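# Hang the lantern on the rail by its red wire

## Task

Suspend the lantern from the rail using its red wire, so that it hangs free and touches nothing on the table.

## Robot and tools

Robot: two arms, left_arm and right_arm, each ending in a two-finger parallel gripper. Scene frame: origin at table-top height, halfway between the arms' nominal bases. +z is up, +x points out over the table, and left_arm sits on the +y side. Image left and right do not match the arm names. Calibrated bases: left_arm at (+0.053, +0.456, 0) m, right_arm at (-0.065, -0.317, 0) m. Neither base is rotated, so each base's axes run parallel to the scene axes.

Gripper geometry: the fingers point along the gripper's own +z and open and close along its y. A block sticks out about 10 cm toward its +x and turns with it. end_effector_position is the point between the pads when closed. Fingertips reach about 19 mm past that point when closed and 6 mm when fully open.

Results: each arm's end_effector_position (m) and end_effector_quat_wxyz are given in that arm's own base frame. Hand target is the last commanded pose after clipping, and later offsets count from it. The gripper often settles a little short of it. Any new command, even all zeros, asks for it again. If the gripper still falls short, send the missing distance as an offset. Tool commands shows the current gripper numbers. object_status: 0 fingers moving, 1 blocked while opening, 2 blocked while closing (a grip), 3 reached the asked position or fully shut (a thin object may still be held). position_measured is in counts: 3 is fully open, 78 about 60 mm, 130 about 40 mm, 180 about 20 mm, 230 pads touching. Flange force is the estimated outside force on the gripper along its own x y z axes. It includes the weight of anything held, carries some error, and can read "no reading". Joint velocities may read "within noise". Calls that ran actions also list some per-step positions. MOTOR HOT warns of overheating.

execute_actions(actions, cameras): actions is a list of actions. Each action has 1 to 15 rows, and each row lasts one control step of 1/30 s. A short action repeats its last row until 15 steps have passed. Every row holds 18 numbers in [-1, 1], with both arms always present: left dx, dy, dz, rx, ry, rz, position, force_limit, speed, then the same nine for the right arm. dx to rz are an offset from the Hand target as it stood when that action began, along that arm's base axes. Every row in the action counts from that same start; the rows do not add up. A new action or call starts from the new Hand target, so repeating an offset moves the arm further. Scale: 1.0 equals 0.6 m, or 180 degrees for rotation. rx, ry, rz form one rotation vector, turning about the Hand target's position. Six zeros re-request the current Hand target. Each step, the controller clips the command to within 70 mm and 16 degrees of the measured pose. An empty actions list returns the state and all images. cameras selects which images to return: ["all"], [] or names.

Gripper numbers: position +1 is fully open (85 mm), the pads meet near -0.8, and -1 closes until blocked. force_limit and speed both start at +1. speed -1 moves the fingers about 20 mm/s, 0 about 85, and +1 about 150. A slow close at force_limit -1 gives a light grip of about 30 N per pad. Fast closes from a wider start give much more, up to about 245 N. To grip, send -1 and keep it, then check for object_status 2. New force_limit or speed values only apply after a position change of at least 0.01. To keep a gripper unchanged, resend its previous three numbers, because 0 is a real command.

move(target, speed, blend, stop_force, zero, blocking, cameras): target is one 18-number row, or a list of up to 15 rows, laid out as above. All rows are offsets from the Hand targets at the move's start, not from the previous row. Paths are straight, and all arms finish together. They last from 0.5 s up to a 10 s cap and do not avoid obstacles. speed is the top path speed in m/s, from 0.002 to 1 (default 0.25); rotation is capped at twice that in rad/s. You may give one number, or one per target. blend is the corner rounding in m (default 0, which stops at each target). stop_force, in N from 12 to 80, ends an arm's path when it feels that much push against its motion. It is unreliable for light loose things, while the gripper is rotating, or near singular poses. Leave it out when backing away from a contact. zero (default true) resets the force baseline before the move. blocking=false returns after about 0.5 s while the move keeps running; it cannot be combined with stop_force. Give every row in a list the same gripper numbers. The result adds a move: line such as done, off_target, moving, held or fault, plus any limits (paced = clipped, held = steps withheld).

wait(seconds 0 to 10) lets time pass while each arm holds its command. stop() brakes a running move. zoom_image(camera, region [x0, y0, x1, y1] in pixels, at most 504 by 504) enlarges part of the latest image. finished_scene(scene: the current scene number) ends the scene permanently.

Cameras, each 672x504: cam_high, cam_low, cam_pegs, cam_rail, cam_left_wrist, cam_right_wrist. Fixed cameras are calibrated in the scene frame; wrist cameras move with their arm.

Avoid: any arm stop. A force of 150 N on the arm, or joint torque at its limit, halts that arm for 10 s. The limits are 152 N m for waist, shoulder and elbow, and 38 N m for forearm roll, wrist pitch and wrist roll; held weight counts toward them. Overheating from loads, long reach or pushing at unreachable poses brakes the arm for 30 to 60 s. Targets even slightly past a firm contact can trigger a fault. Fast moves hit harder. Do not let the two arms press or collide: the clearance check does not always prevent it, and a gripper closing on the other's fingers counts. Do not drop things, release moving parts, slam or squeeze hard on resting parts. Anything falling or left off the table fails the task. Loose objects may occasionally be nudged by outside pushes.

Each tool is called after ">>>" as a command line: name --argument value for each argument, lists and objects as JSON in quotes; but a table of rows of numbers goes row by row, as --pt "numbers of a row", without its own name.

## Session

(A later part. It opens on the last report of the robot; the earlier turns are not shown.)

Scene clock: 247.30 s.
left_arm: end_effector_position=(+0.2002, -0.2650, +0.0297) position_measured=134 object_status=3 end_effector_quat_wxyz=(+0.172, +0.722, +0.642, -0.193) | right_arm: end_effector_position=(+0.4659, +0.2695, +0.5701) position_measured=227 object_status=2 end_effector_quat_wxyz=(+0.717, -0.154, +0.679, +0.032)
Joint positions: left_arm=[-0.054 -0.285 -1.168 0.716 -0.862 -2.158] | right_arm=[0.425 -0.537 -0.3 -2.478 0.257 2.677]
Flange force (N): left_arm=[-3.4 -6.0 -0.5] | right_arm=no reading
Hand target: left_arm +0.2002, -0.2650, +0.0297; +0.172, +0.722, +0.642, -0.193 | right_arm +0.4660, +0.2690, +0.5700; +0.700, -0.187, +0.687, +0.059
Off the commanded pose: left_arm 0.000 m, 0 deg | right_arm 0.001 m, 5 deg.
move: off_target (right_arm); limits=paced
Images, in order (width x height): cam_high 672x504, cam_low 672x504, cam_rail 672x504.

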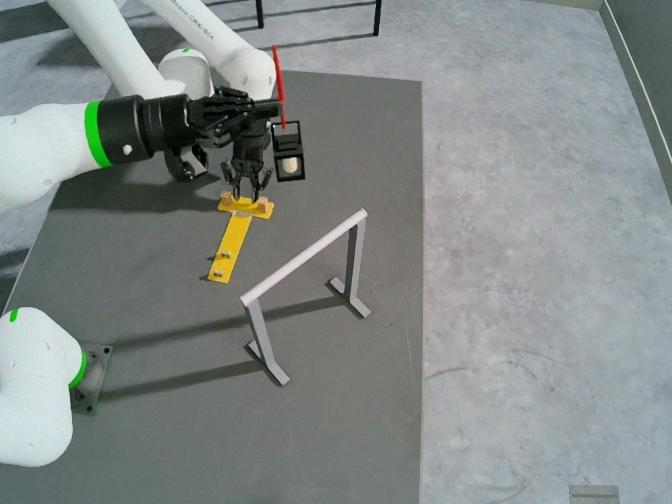

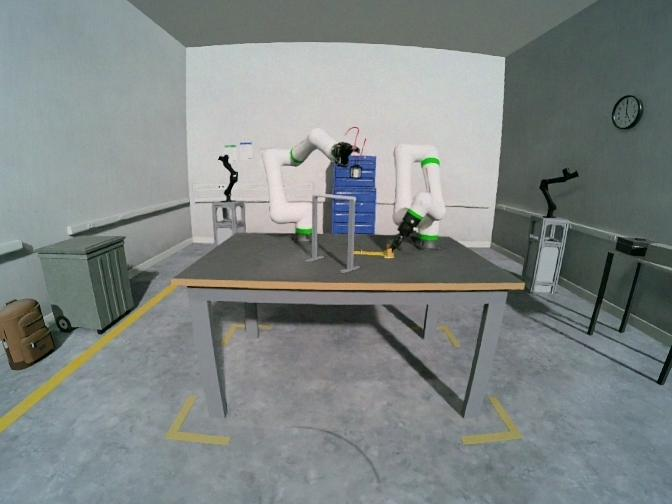

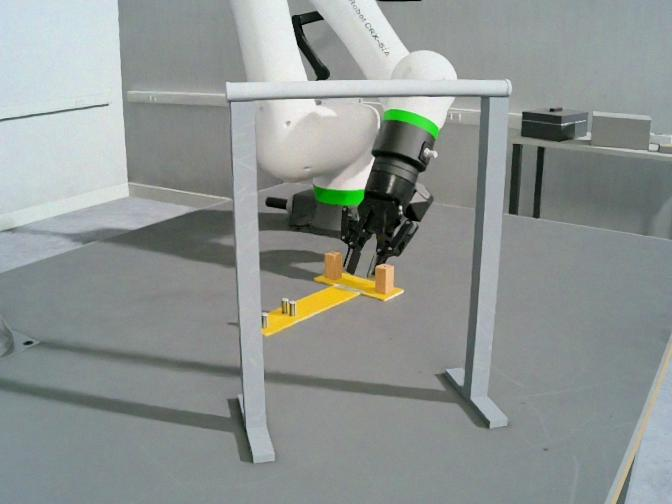

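>>> move --target '[0,0,0,0,0,0,-0.04,0.5,-1,0,0,-0.34,0,0,0,-1,0,-1]' --speed 0.1 --cameras '["all"]'

>>> zoom_image --camera "cam_rail" --region '[200, 0, 540, 250]'

>>> zoom_image --camera "cam_high" --region '[180, 140, 400, 320]'

>>> zoom_image --camera "cam_low" --region '[270, 140, 400, 270]'

Scene clock: 251.03 s.
left_arm: end_effector_position=(+0.2002, -0.2650, +0.0297) position_measured=134 object_status=3 end_effector_quat_wxyz=(+0.172, +0.722, +0.642, -0.193) | right_arm: end_effector_position=(+0.4660, +0.2689, +0.3660) position_measured=227 object_status=2 end_effector_quat_wxyz=(+0.700, -0.187, +0.687, +0.059)
Joint positions: left_arm=[-0.054 -0.285 -1.168 0.716 -0.862 -2.158] | right_arm=[0.226 -0.483 -0.787 -2.731 -0.315 2.932]
Flange force (N): left_arm=[-3.4 -6.7 -1.5] | right_arm=no reading
Hand target: left_arm +0.2002, -0.2650, +0.0297; +0.172, +0.722, +0.642, -0.193 | right_arm +0.4660, +0.2690, +0.3660; +0.700, -0.187, +0.687, +0.059
Off the commanded pose: left_arm 0.000 m, 0 deg | right_arm 0.000 m, 0 deg.
move: done
camera_calibration:
cam_left_wrist: T_world_to_cam=[[0.993747, -0.111482, 0.00616812, -0.219669], [-0.0776783, -0.650626, 0.755415, -0.15781], [-0.0802021, -0.751171, -0.655218, -0.0333484], [0, 0, 0, 1]] pos_world=[0.203363, -0.152215, 0.0987162]
cam_right_wrist: T_world_to_cam=[[-0.326886, 0.929443, -0.171116, -0.0244328], [-0.380786, 0.0361827, 0.923955, -0.15532], [0.864955, 0.367187, 0.342092, -0.503999], [0, 0, 0, 1]] pos_world=[0.368806, 0.213391, 0.311741]

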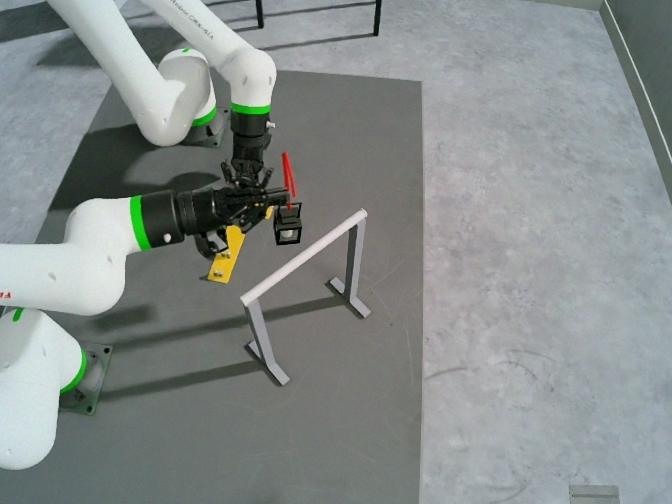

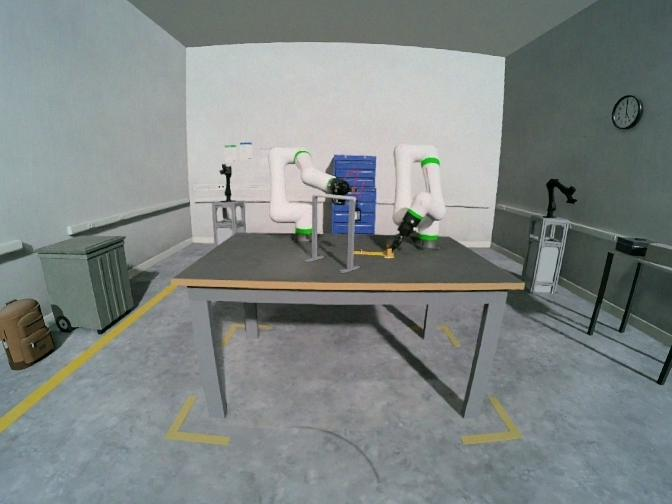

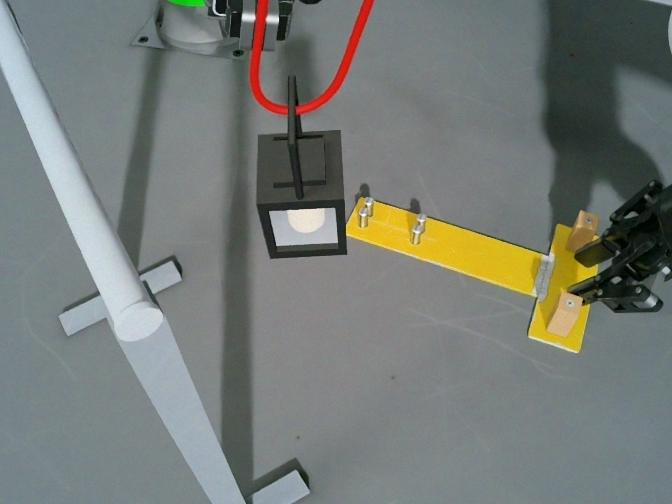

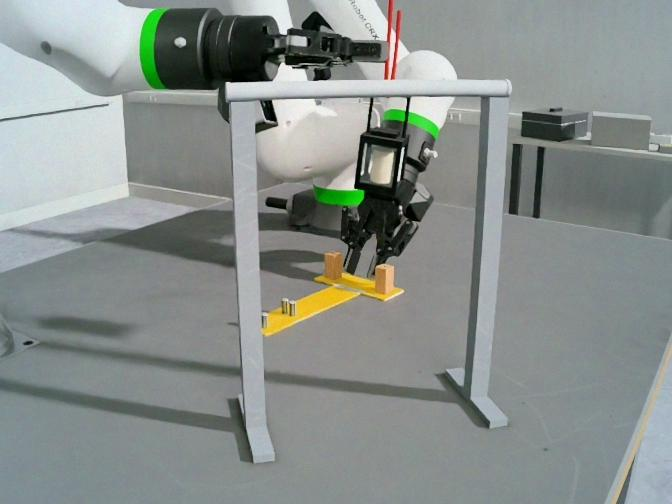

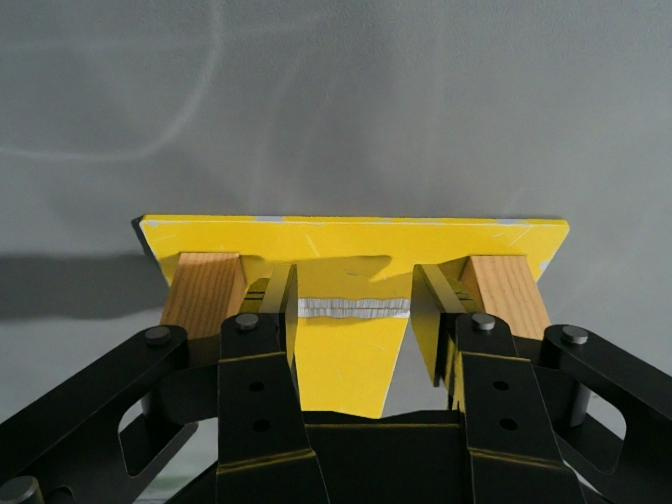

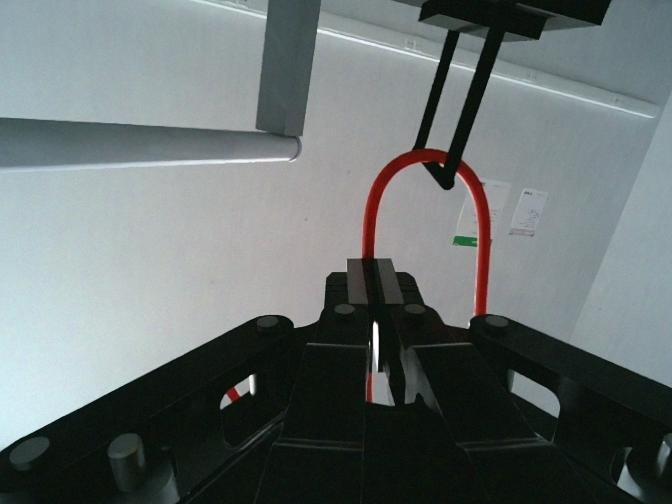

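Scaled by 1.482 from the camera's 672x504 image, which has a finer 960x720 frame.

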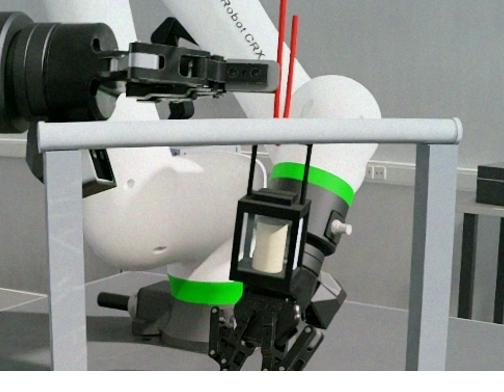

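Scaled by 2.291 from the camera's 672x504 image, which has a finer 960x720 frame.

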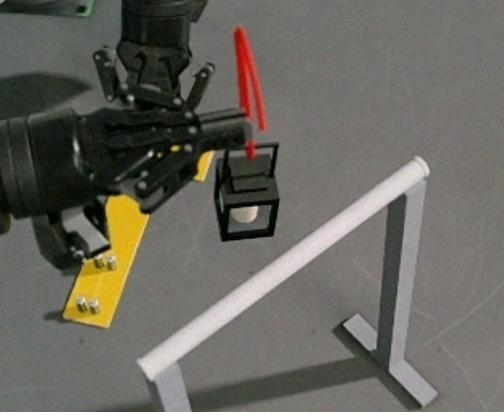

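Scaled by 3.877 from the camera's 672x504 image, which has a finer 960x720 frame.

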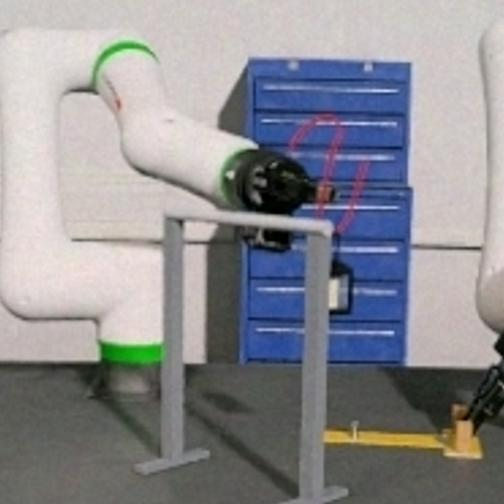

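>>> move --target '[0,0,0,0,0,0,-0.04,0.5,-1,0.076,-0.0883,0,0,0,0,-1,0,-1]' --speed 0.06 --cameras '["cam_high","cam_low","cam_pegs","cam_rail","cam_right_wrist"]'

>>> zoom_image --camera "cam_rail" --region '[200, 0, 540, 250]'

>>> zoom_image --camera "cam_high" --region '[230, 170, 390, 310]'

>>> zoom_image --camera "cam_low" --region '[290, 150, 380, 230]'

Scene clock: 253.93 s.
left_arm: end_effector_position=(+0.2002, -0.2650, +0.0297) position_measured=134 object_status=3 end_effector_quat_wxyz=(+0.172, +0.722, +0.642, -0.193) | right_arm: end_effector_position=(+0.5116, +0.2160, +0.3660) position_measured=227 object_status=2 end_effector_quat_wxyz=(+0.700, -0.187, +0.687, +0.059)
Joint positions: left_arm=[-0.054 -0.285 -1.168 0.716 -0.862 -2.158] | right_arm=[0.116 -0.428 -0.64 -2.264 -0.305 2.471]
Flange force (N): left_arm=[-4.5 -6.1 -0.5] | right_arm=no reading
Hand target: left_arm +0.2002, -0.2650, +0.0297; +0.172, +0.722, +0.642, -0.193 | right_arm +0.5116, +0.2160, +0.3660; +0.700, -0.187, +0.687, +0.059
Off the commanded pose: left_arm 0.000 m, 0 deg | right_arm 0.000 m, 0 deg.
move: done
camera_calibration:
cam_right_wrist: T_world_to_cam=[[-0.326549, 0.929551, -0.171175, 0.0394861], [-0.380995, 0.0362851, 0.923865, -0.135852], [0.864991, 0.366904, 0.342305, -0.524018], [0, 0, 0, 1]] pos_world=[0.414406, 0.160489, 0.311642]
Images, in order (width x height): cam_high 672x504, cam_low 672x504, cam_pegs 672x504, cam_rail 672x504, cam_right_wrist 672x504.

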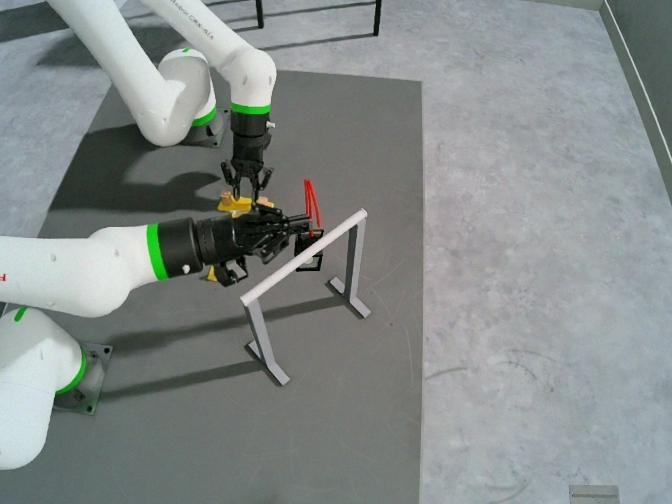

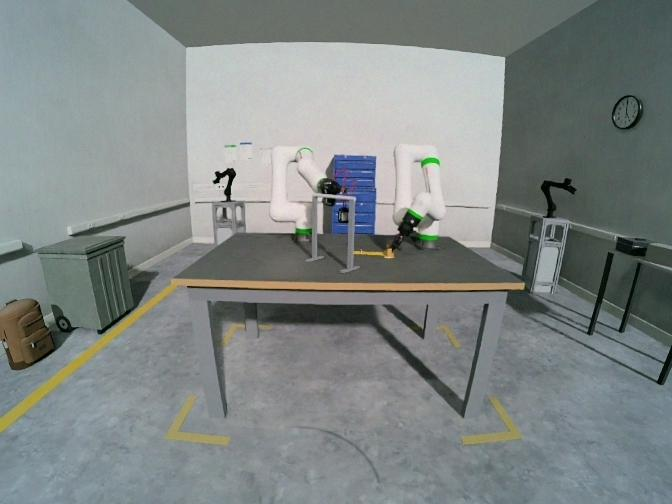

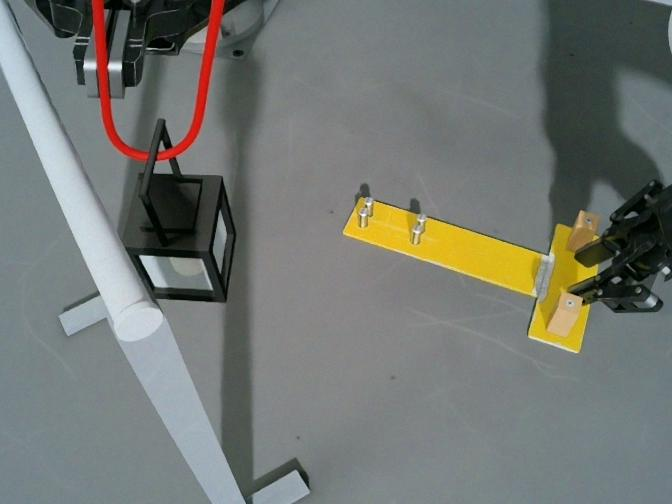

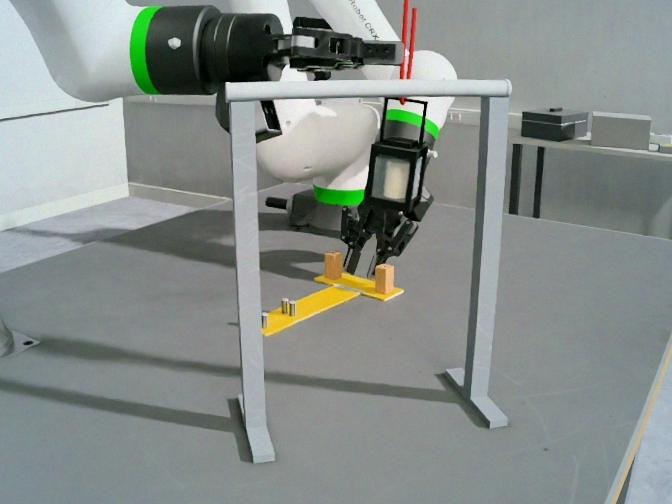

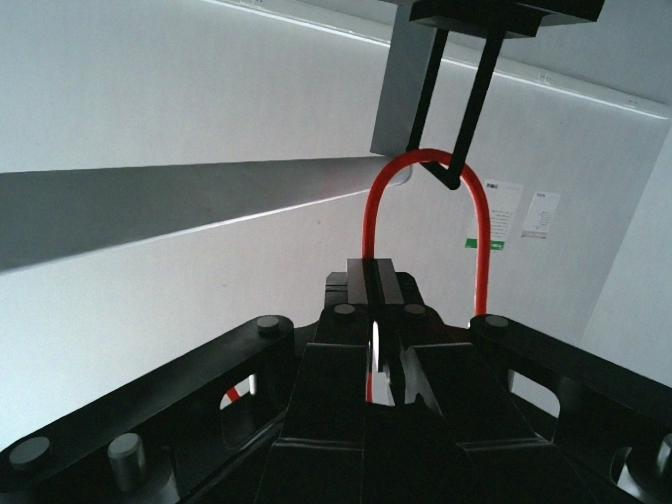

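Scaled by 1.482 from the camera's 672x504 image, which has a finer 960x720 frame.

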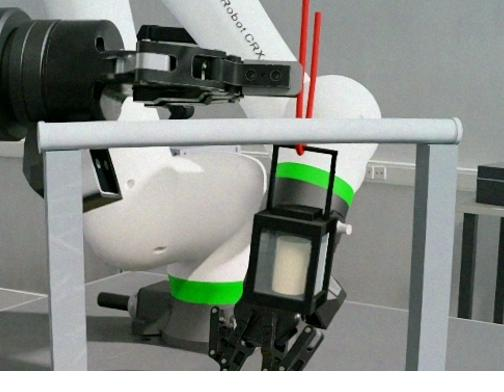

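Scaled by 3.150 from the camera's 672x504 image, which has a finer 960x720 frame.

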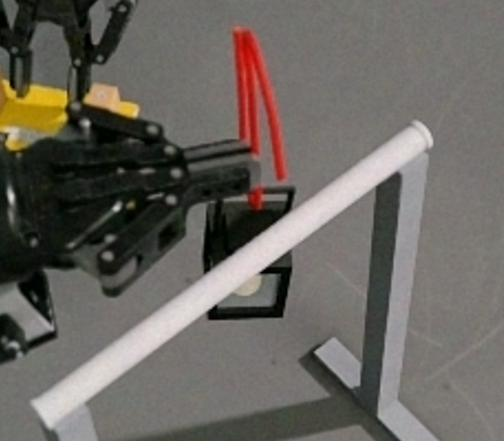

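Scaled by 5.600 from the camera's 672x504 image, which has a finer 960x720 frame.

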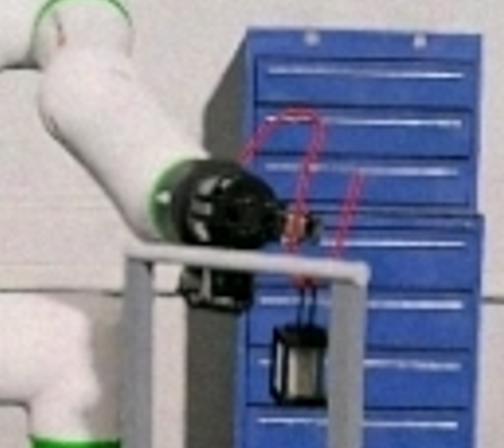

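>>> move --target '[0,0,0,0,0,0,-0.04,0.5,-1,0.002,-0.0025,-0.09,0,0,0,-1,0,-1]' --speed 0.04 --cameras '["cam_high","cam_low","cam_pegs","cam_rail"]'

>>> zoom_image --camera "cam_rail" --region '[200, 0, 540, 250]'

>>> zoom_image --camera "cam_high" --region '[230, 170, 390, 310]'

>>> zoom_image --camera "cam_low" --region '[290, 150, 380, 230]'

Scene clock: 257.50 s.
left_arm: end_effector_position=(+0.2002, -0.2650, +0.0297) position_measured=134 object_status=3 end_effector_quat_wxyz=(+0.172, +0.722, +0.642, -0.193) | right_arm: end_effector_position=(+0.5128, +0.2145, +0.3120) position_measured=227 object_status=2 end_effector_quat_wxyz=(+0.700, -0.187, +0.687, +0.059)
Joint positions: left_arm=[-0.054 -0.285 -1.168 0.716 -0.862 -2.158] | right_arm=[0.028 -0.327 -0.769 -2.465 -0.529 2.72]
Flange force (N): left_arm=[-4.2 -5.8 -1.1] | right_arm=no reading
Hand target: left_arm +0.2002, -0.2650, +0.0297; +0.172, +0.722, +0.642, -0.193 | right_arm +0.5128, +0.2145, +0.3120; +0.700, -0.187, +0.687, +0.059
Off the commanded pose: left_arm 0.000 m, 0 deg | right_arm 0.000 m, 0 deg.
move: done
Images, in order (width x height): cam_high 672x504, cam_low 672x504, cam_pegs 672x504, cam_rail 672x504.

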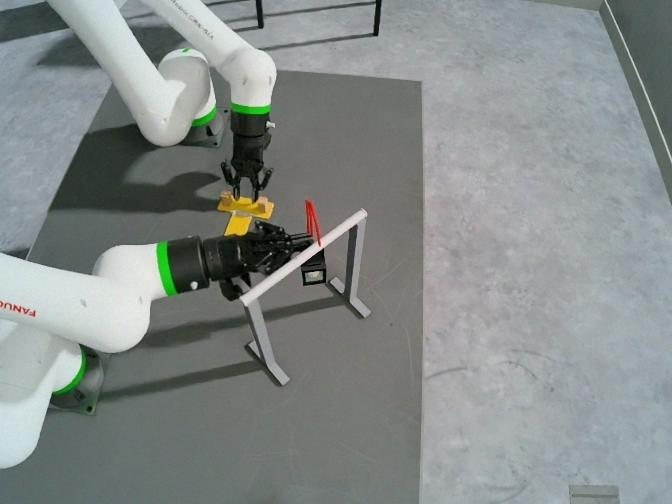

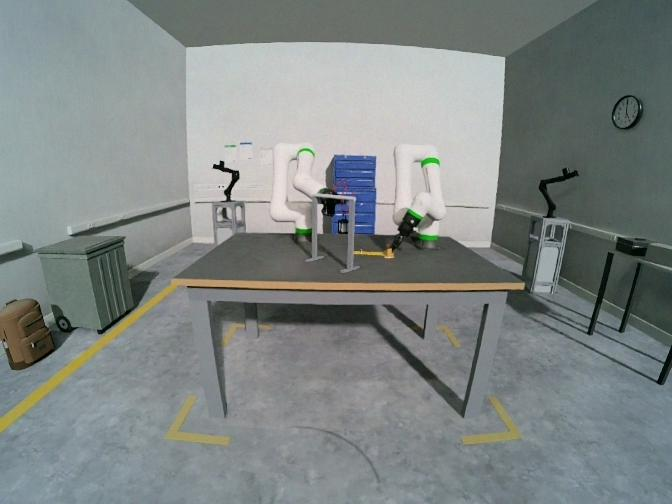

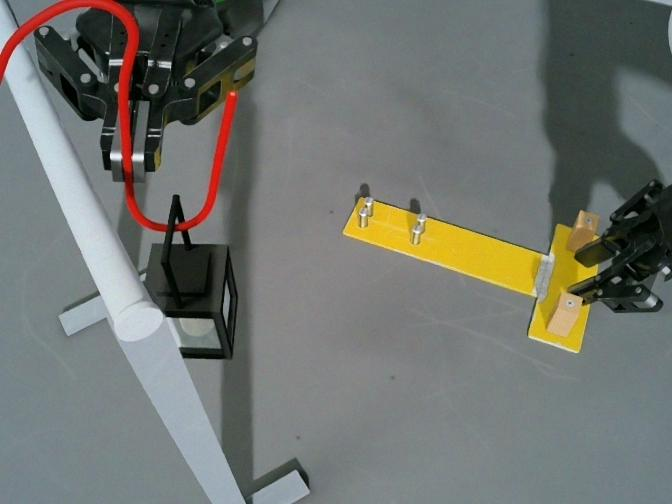

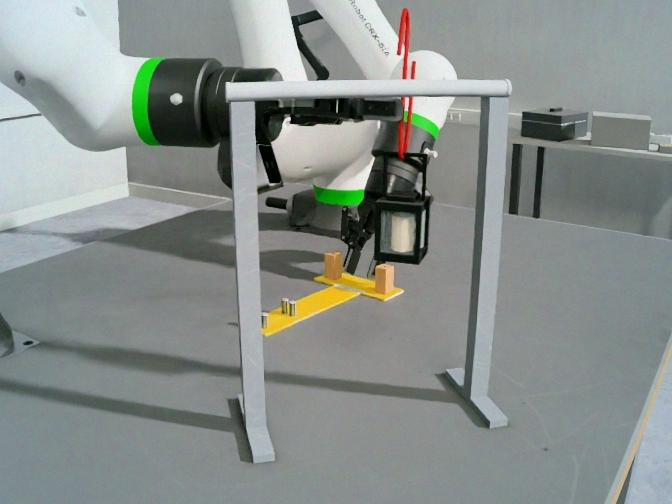

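Scaled by 1.482 from the camera's 672x504 image, which has a finer 960x720 frame.

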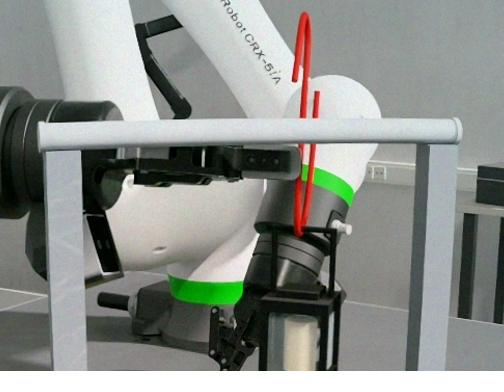

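Scaled by 3.150 from the camera's 672x504 image, which has a finer 960x720 frame.

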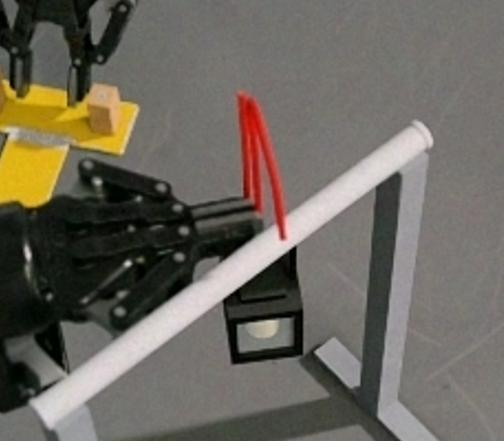

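Scaled by 5.600 from the camera's 672x504 image, which has a finer 960x720 frame.

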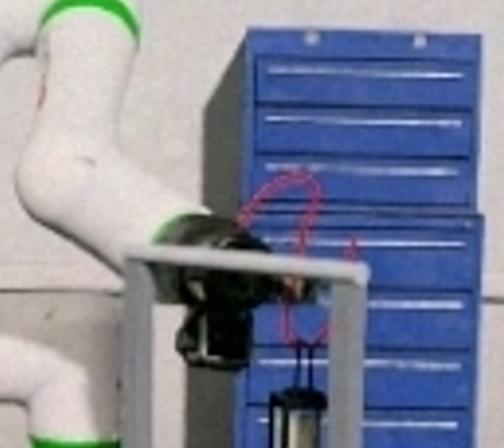

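>>> move --target '[0,0,0,0,0,0,-0.04,0.5,-1,0,0,-0.07,0,0,0,-1,0,-1]' --speed 0.03 --cameras '["cam_high","cam_low","cam_pegs","cam_rail","cam_right_wrist"]'

>>> zoom_image --camera "cam_rail" --region '[280, 0, 540, 190]'

>>> zoom_image --camera "cam_high" --region '[230, 170, 390, 310]'

>>> zoom_image --camera "cam_low" --region '[290, 150, 380, 230]'

Scene clock: 260.20 s.
left_arm: end_effector_position=(+0.2002, -0.2650, +0.0297) position_measured=134 object_status=3 end_effector_quat_wxyz=(+0.172, +0.722, +0.642, -0.193) | right_arm: end_effector_position=(+0.5128, +0.2145, +0.2700) position_measured=227 object_status=2 end_effector_quat_wxyz=(+0.700, -0.187, +0.687, +0.059)
Joint positions: left_arm=[-0.054 -0.285 -1.168 0.716 -0.862 -2.158] | right_arm=[-0.009 -0.211 -0.847 -2.571 -0.706 2.873]
Flange force (N): left_arm=[-4.3 -5.9 -0.1] | right_arm=no reading
Hand target: left_arm +0.2002, -0.2650, +0.0297; +0.172, +0.722, +0.642, -0.193 | right_arm +0.5128, +0.2145, +0.2700; +0.700, -0.187, +0.687, +0.059
Off the commanded pose: left_arm 0.000 m, 0 deg | right_arm 0.000 m, 0 deg.
move: done
camera_calibration:
cam_right_wrist: T_world_to_cam=[[-0.326663, 0.929513, -0.171165, 0.0249076], [-0.380901, 0.0362703, 0.923904, -0.0467862], [0.864989, 0.367002, 0.342204, -0.491672], [0, 0, 0, 1]] pos_world=[0.415606, 0.15899, 0.215742]
Images, in order (width x height): cam_high 672x504, cam_low 672x504, cam_pegs 672x504, cam_rail 672x504, cam_right_wrist 672x504.

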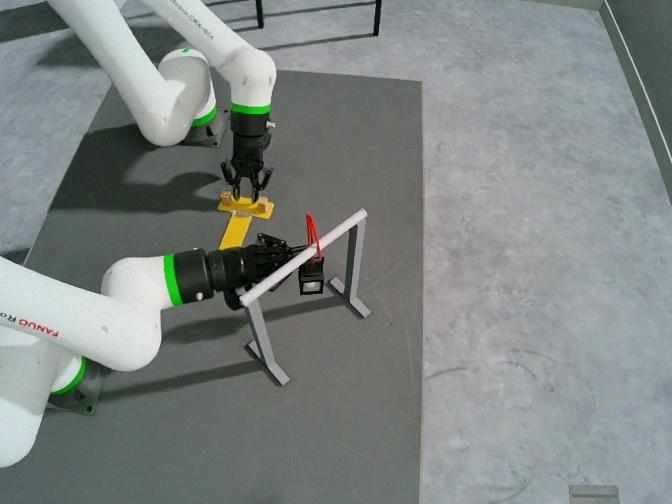

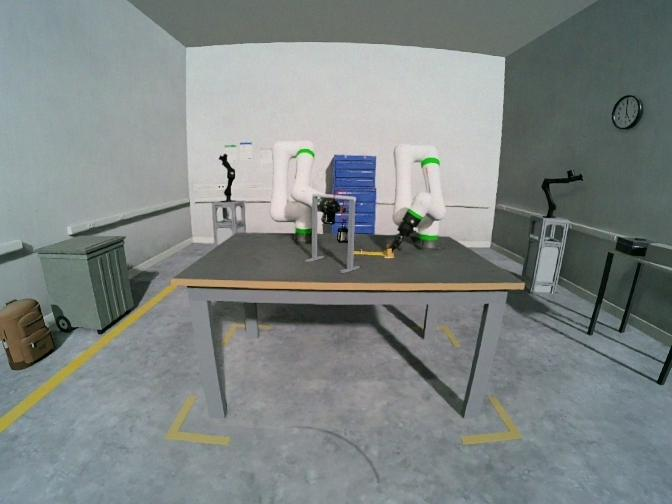

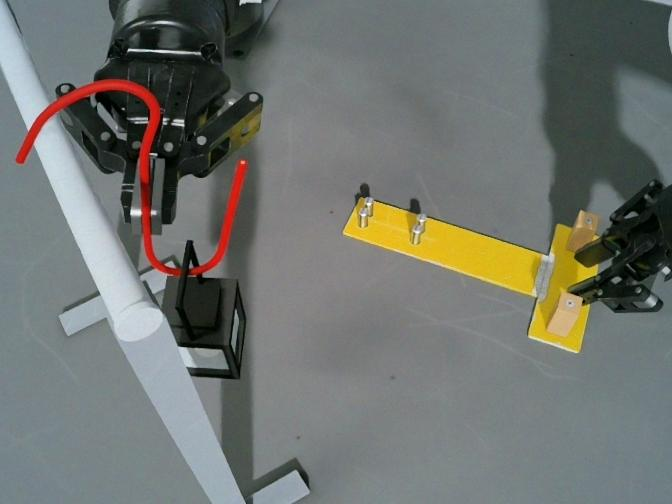

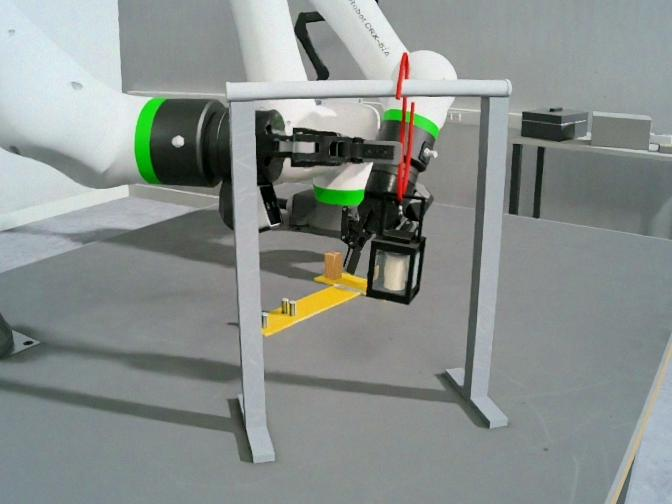

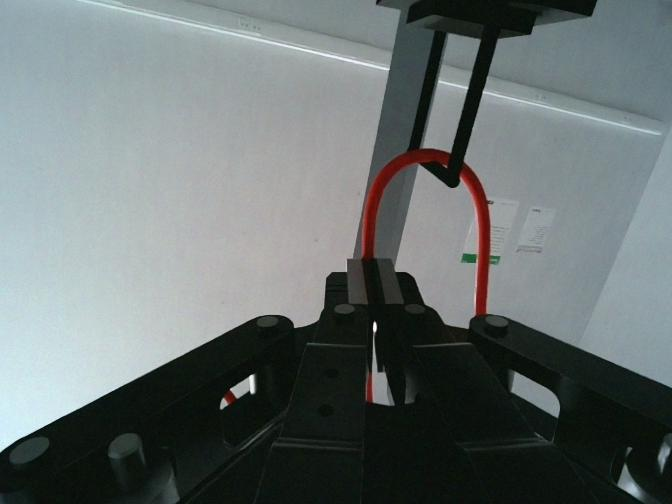

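Scaled by 1.938 from the camera's 672x504 image, which has a finer 960x720 frame.

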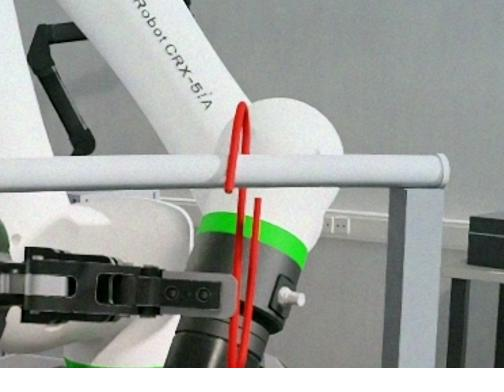

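Scaled by 3.150 from the camera's 672x504 image, which has a finer 960x720 frame.

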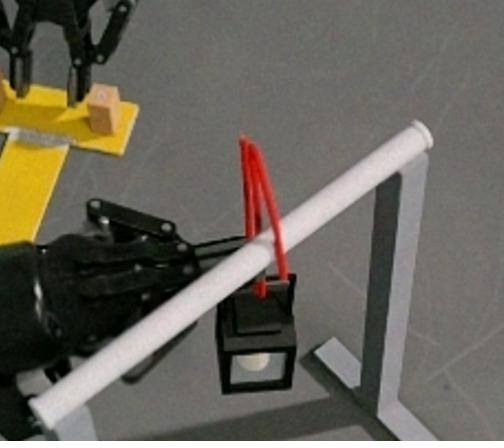

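Scaled by 5.600 from the camera's 672x504 image, which has a finer 960x720 frame.

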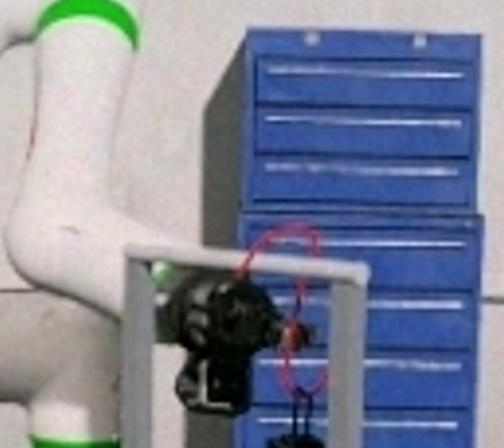

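>>> move --target '[0,0,0,0,0,0,-0.04,0.5,-1,0,0,-0.03,0,0,0,-1,0,-1]' --speed 0.02 --cameras '["cam_rail","cam_low"]'

>>> zoom_image --camera "cam_rail" --region '[340, 20, 480, 130]'

>>> zoom_image --camera "cam_low" --region '[300, 170, 370, 240]'

Scene clock: 262.03 s.
left_arm: end_effector_position=(+0.2002, -0.2650, +0.0297) position_measured=134 object_status=3 end_effector_quat_wxyz=(+0.172, +0.722, +0.642, -0.193) | right_arm: end_effector_position=(+0.5128, +0.2145, +0.2520) position_measured=227 object_status=2 end_effector_quat_wxyz=(+0.700, -0.187, +0.687, +0.059)
Joint positions: left_arm=[-0.054 -0.285 -1.168 0.716 -0.862 -2.158] | right_arm=[-0.02 -0.15 -0.873 -2.606 -0.785 2.93]
Flange force (N): left_arm=[-4.3 -6.3 0.5] | right_arm=[-0.4 0.8 10.9]
Hand target: left_arm +0.2002, -0.2650, +0.0297; +0.172, +0.722, +0.642, -0.193 | right_arm +0.5128, +0.2145, +0.2520; +0.700, -0.187, +0.687, +0.059
Off the commanded pose: left_arm 0.000 m, 0 deg | right_arm 0.000 m, 0 deg.
move: done
Images, in order (width x height): cam_low 672x504, cam_rail 672x504.

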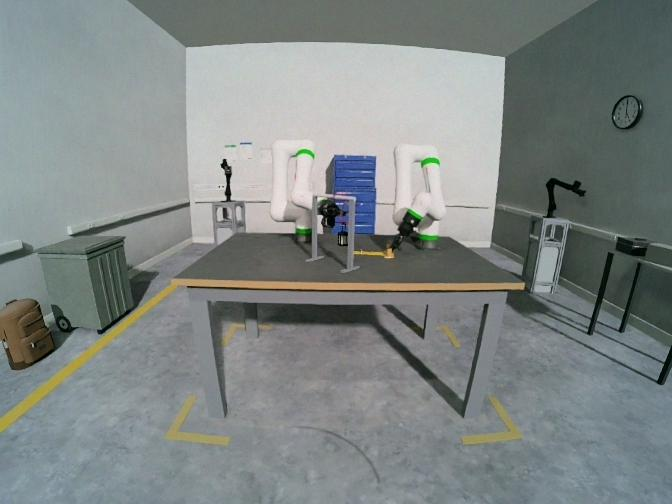

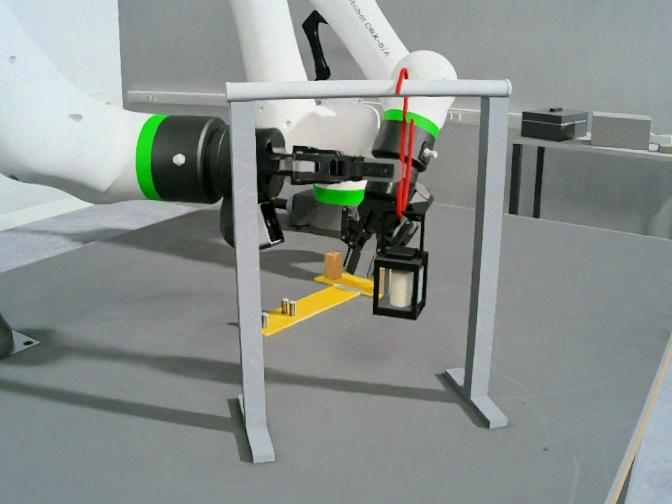

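Scaled by 3.600 from the camera's 672x504 image, which has a finer 960x720 frame.

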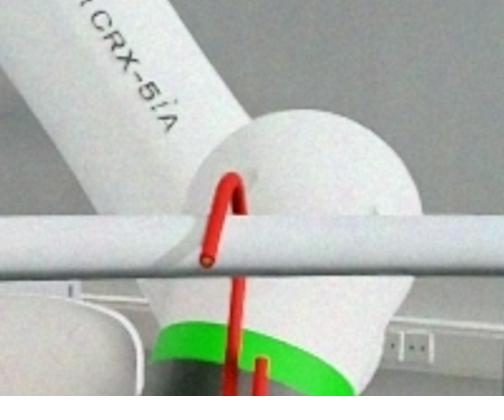

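Scaled by 7.200 from the camera's 672x504 image, which has a finer 960x720 frame.

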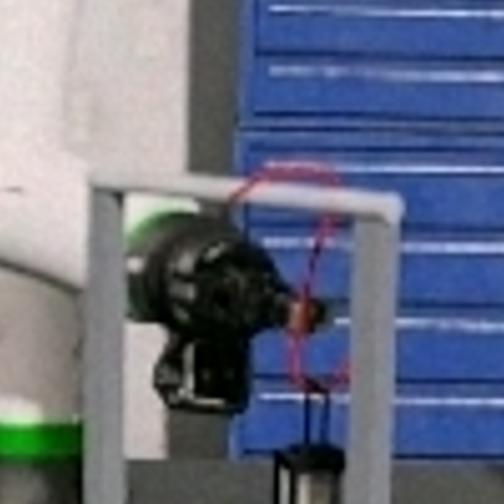

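>>> move --target '[0,0,0,0,0,0,-0.04,0.5,-1,0,0,-0.012,0,0,0,-1,0,-1]' --speed 0.01 --cameras '["cam_rail","cam_low","cam_pegs","cam_high"]'

>>> zoom_image --camera "cam_rail" --region '[340, 20, 480, 130]'

>>> zoom_image --camera "cam_low" --region '[300, 170, 370, 240]'

Scene clock: 263.77 s.
left_arm: end_effector_position=(+0.2002, -0.2650, +0.0297) position_measured=134 object_status=3 end_effector_quat_wxyz=(+0.172, +0.722, +0.642, -0.193) | right_arm: end_effector_position=(+0.5128, +0.2145, +0.2448) position_measured=227 object_status=2 end_effector_quat_wxyz=(+0.700, -0.187, +0.687, +0.059)
Joint positions: left_arm=[-0.054 -0.285 -1.168 0.716 -0.862 -2.158] | right_arm=[-0.023 -0.124 -0.883 -2.618 -0.817 2.952]
Flange force (N): left_arm=[-4.2 -4.8 0.9] | right_arm=[-1.9 0.6 9.4]
Hand target: left_arm +0.2002, -0.2650, +0.0297; +0.172, +0.722, +0.642, -0.193 | right_arm +0.5128, +0.2145, +0.2448; +0.700, -0.187, +0.687, +0.059
Off the commanded pose: left_arm 0.000 m, 0 deg | right_arm 0.000 m, 0 deg.
move: done
Images, in order (width x height): cam_high 672x504, cam_low 672x504, cam_pegs 672x504, cam_rail 672x504.

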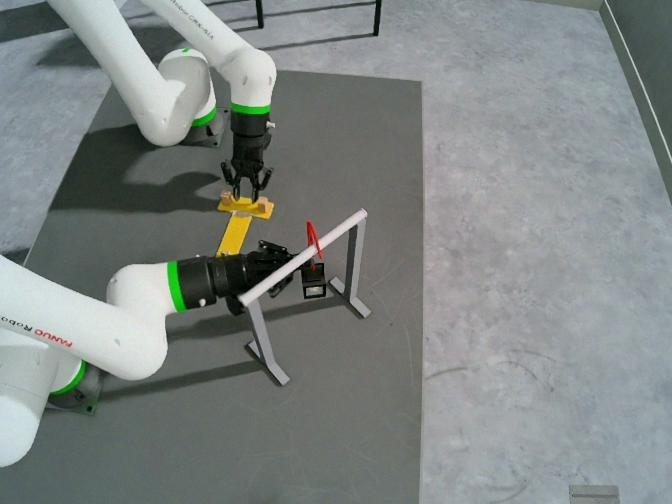

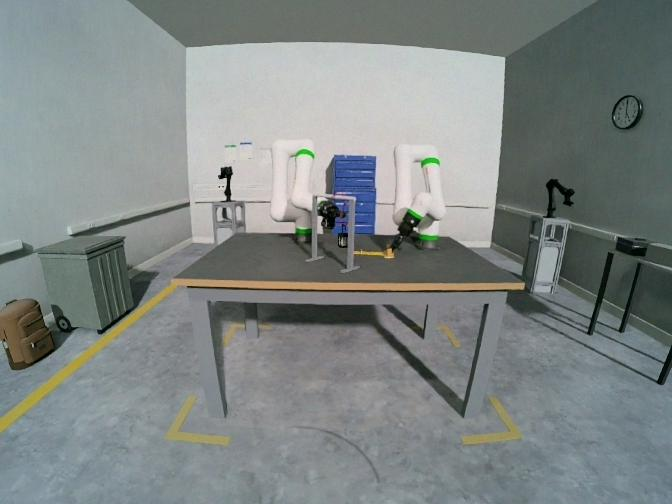

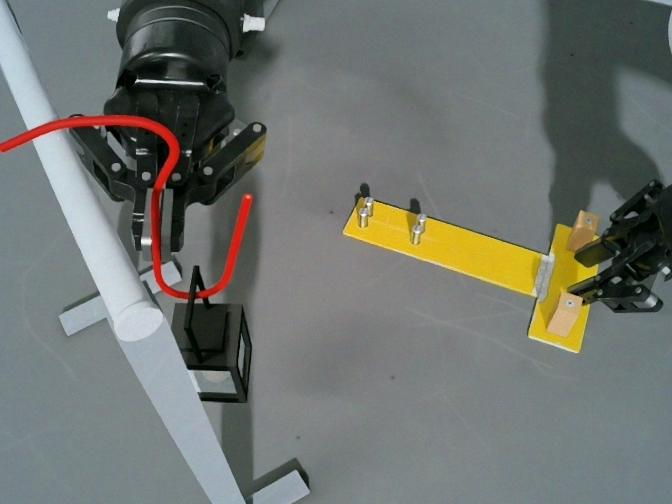

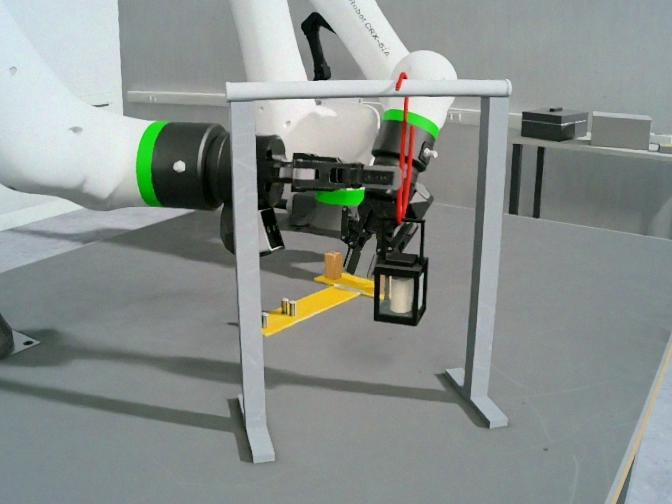

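Scaled by 3.600 from the camera's 672x504 image, which has a finer 960x720 frame.

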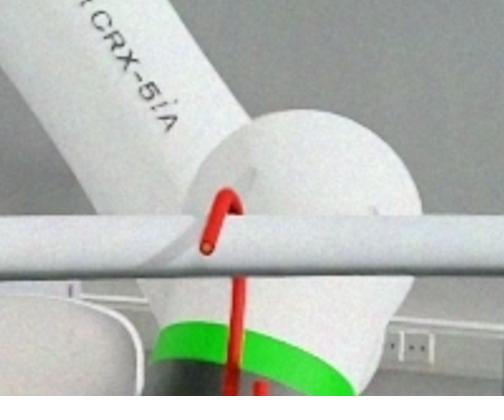

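Scaled by 7.200 from the camera's 672x504 image, which has a finer 960x720 frame.

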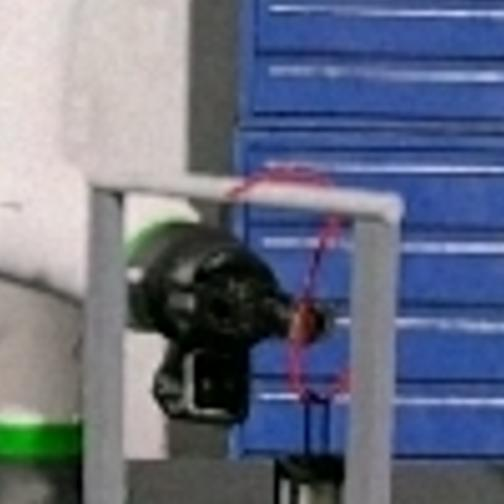

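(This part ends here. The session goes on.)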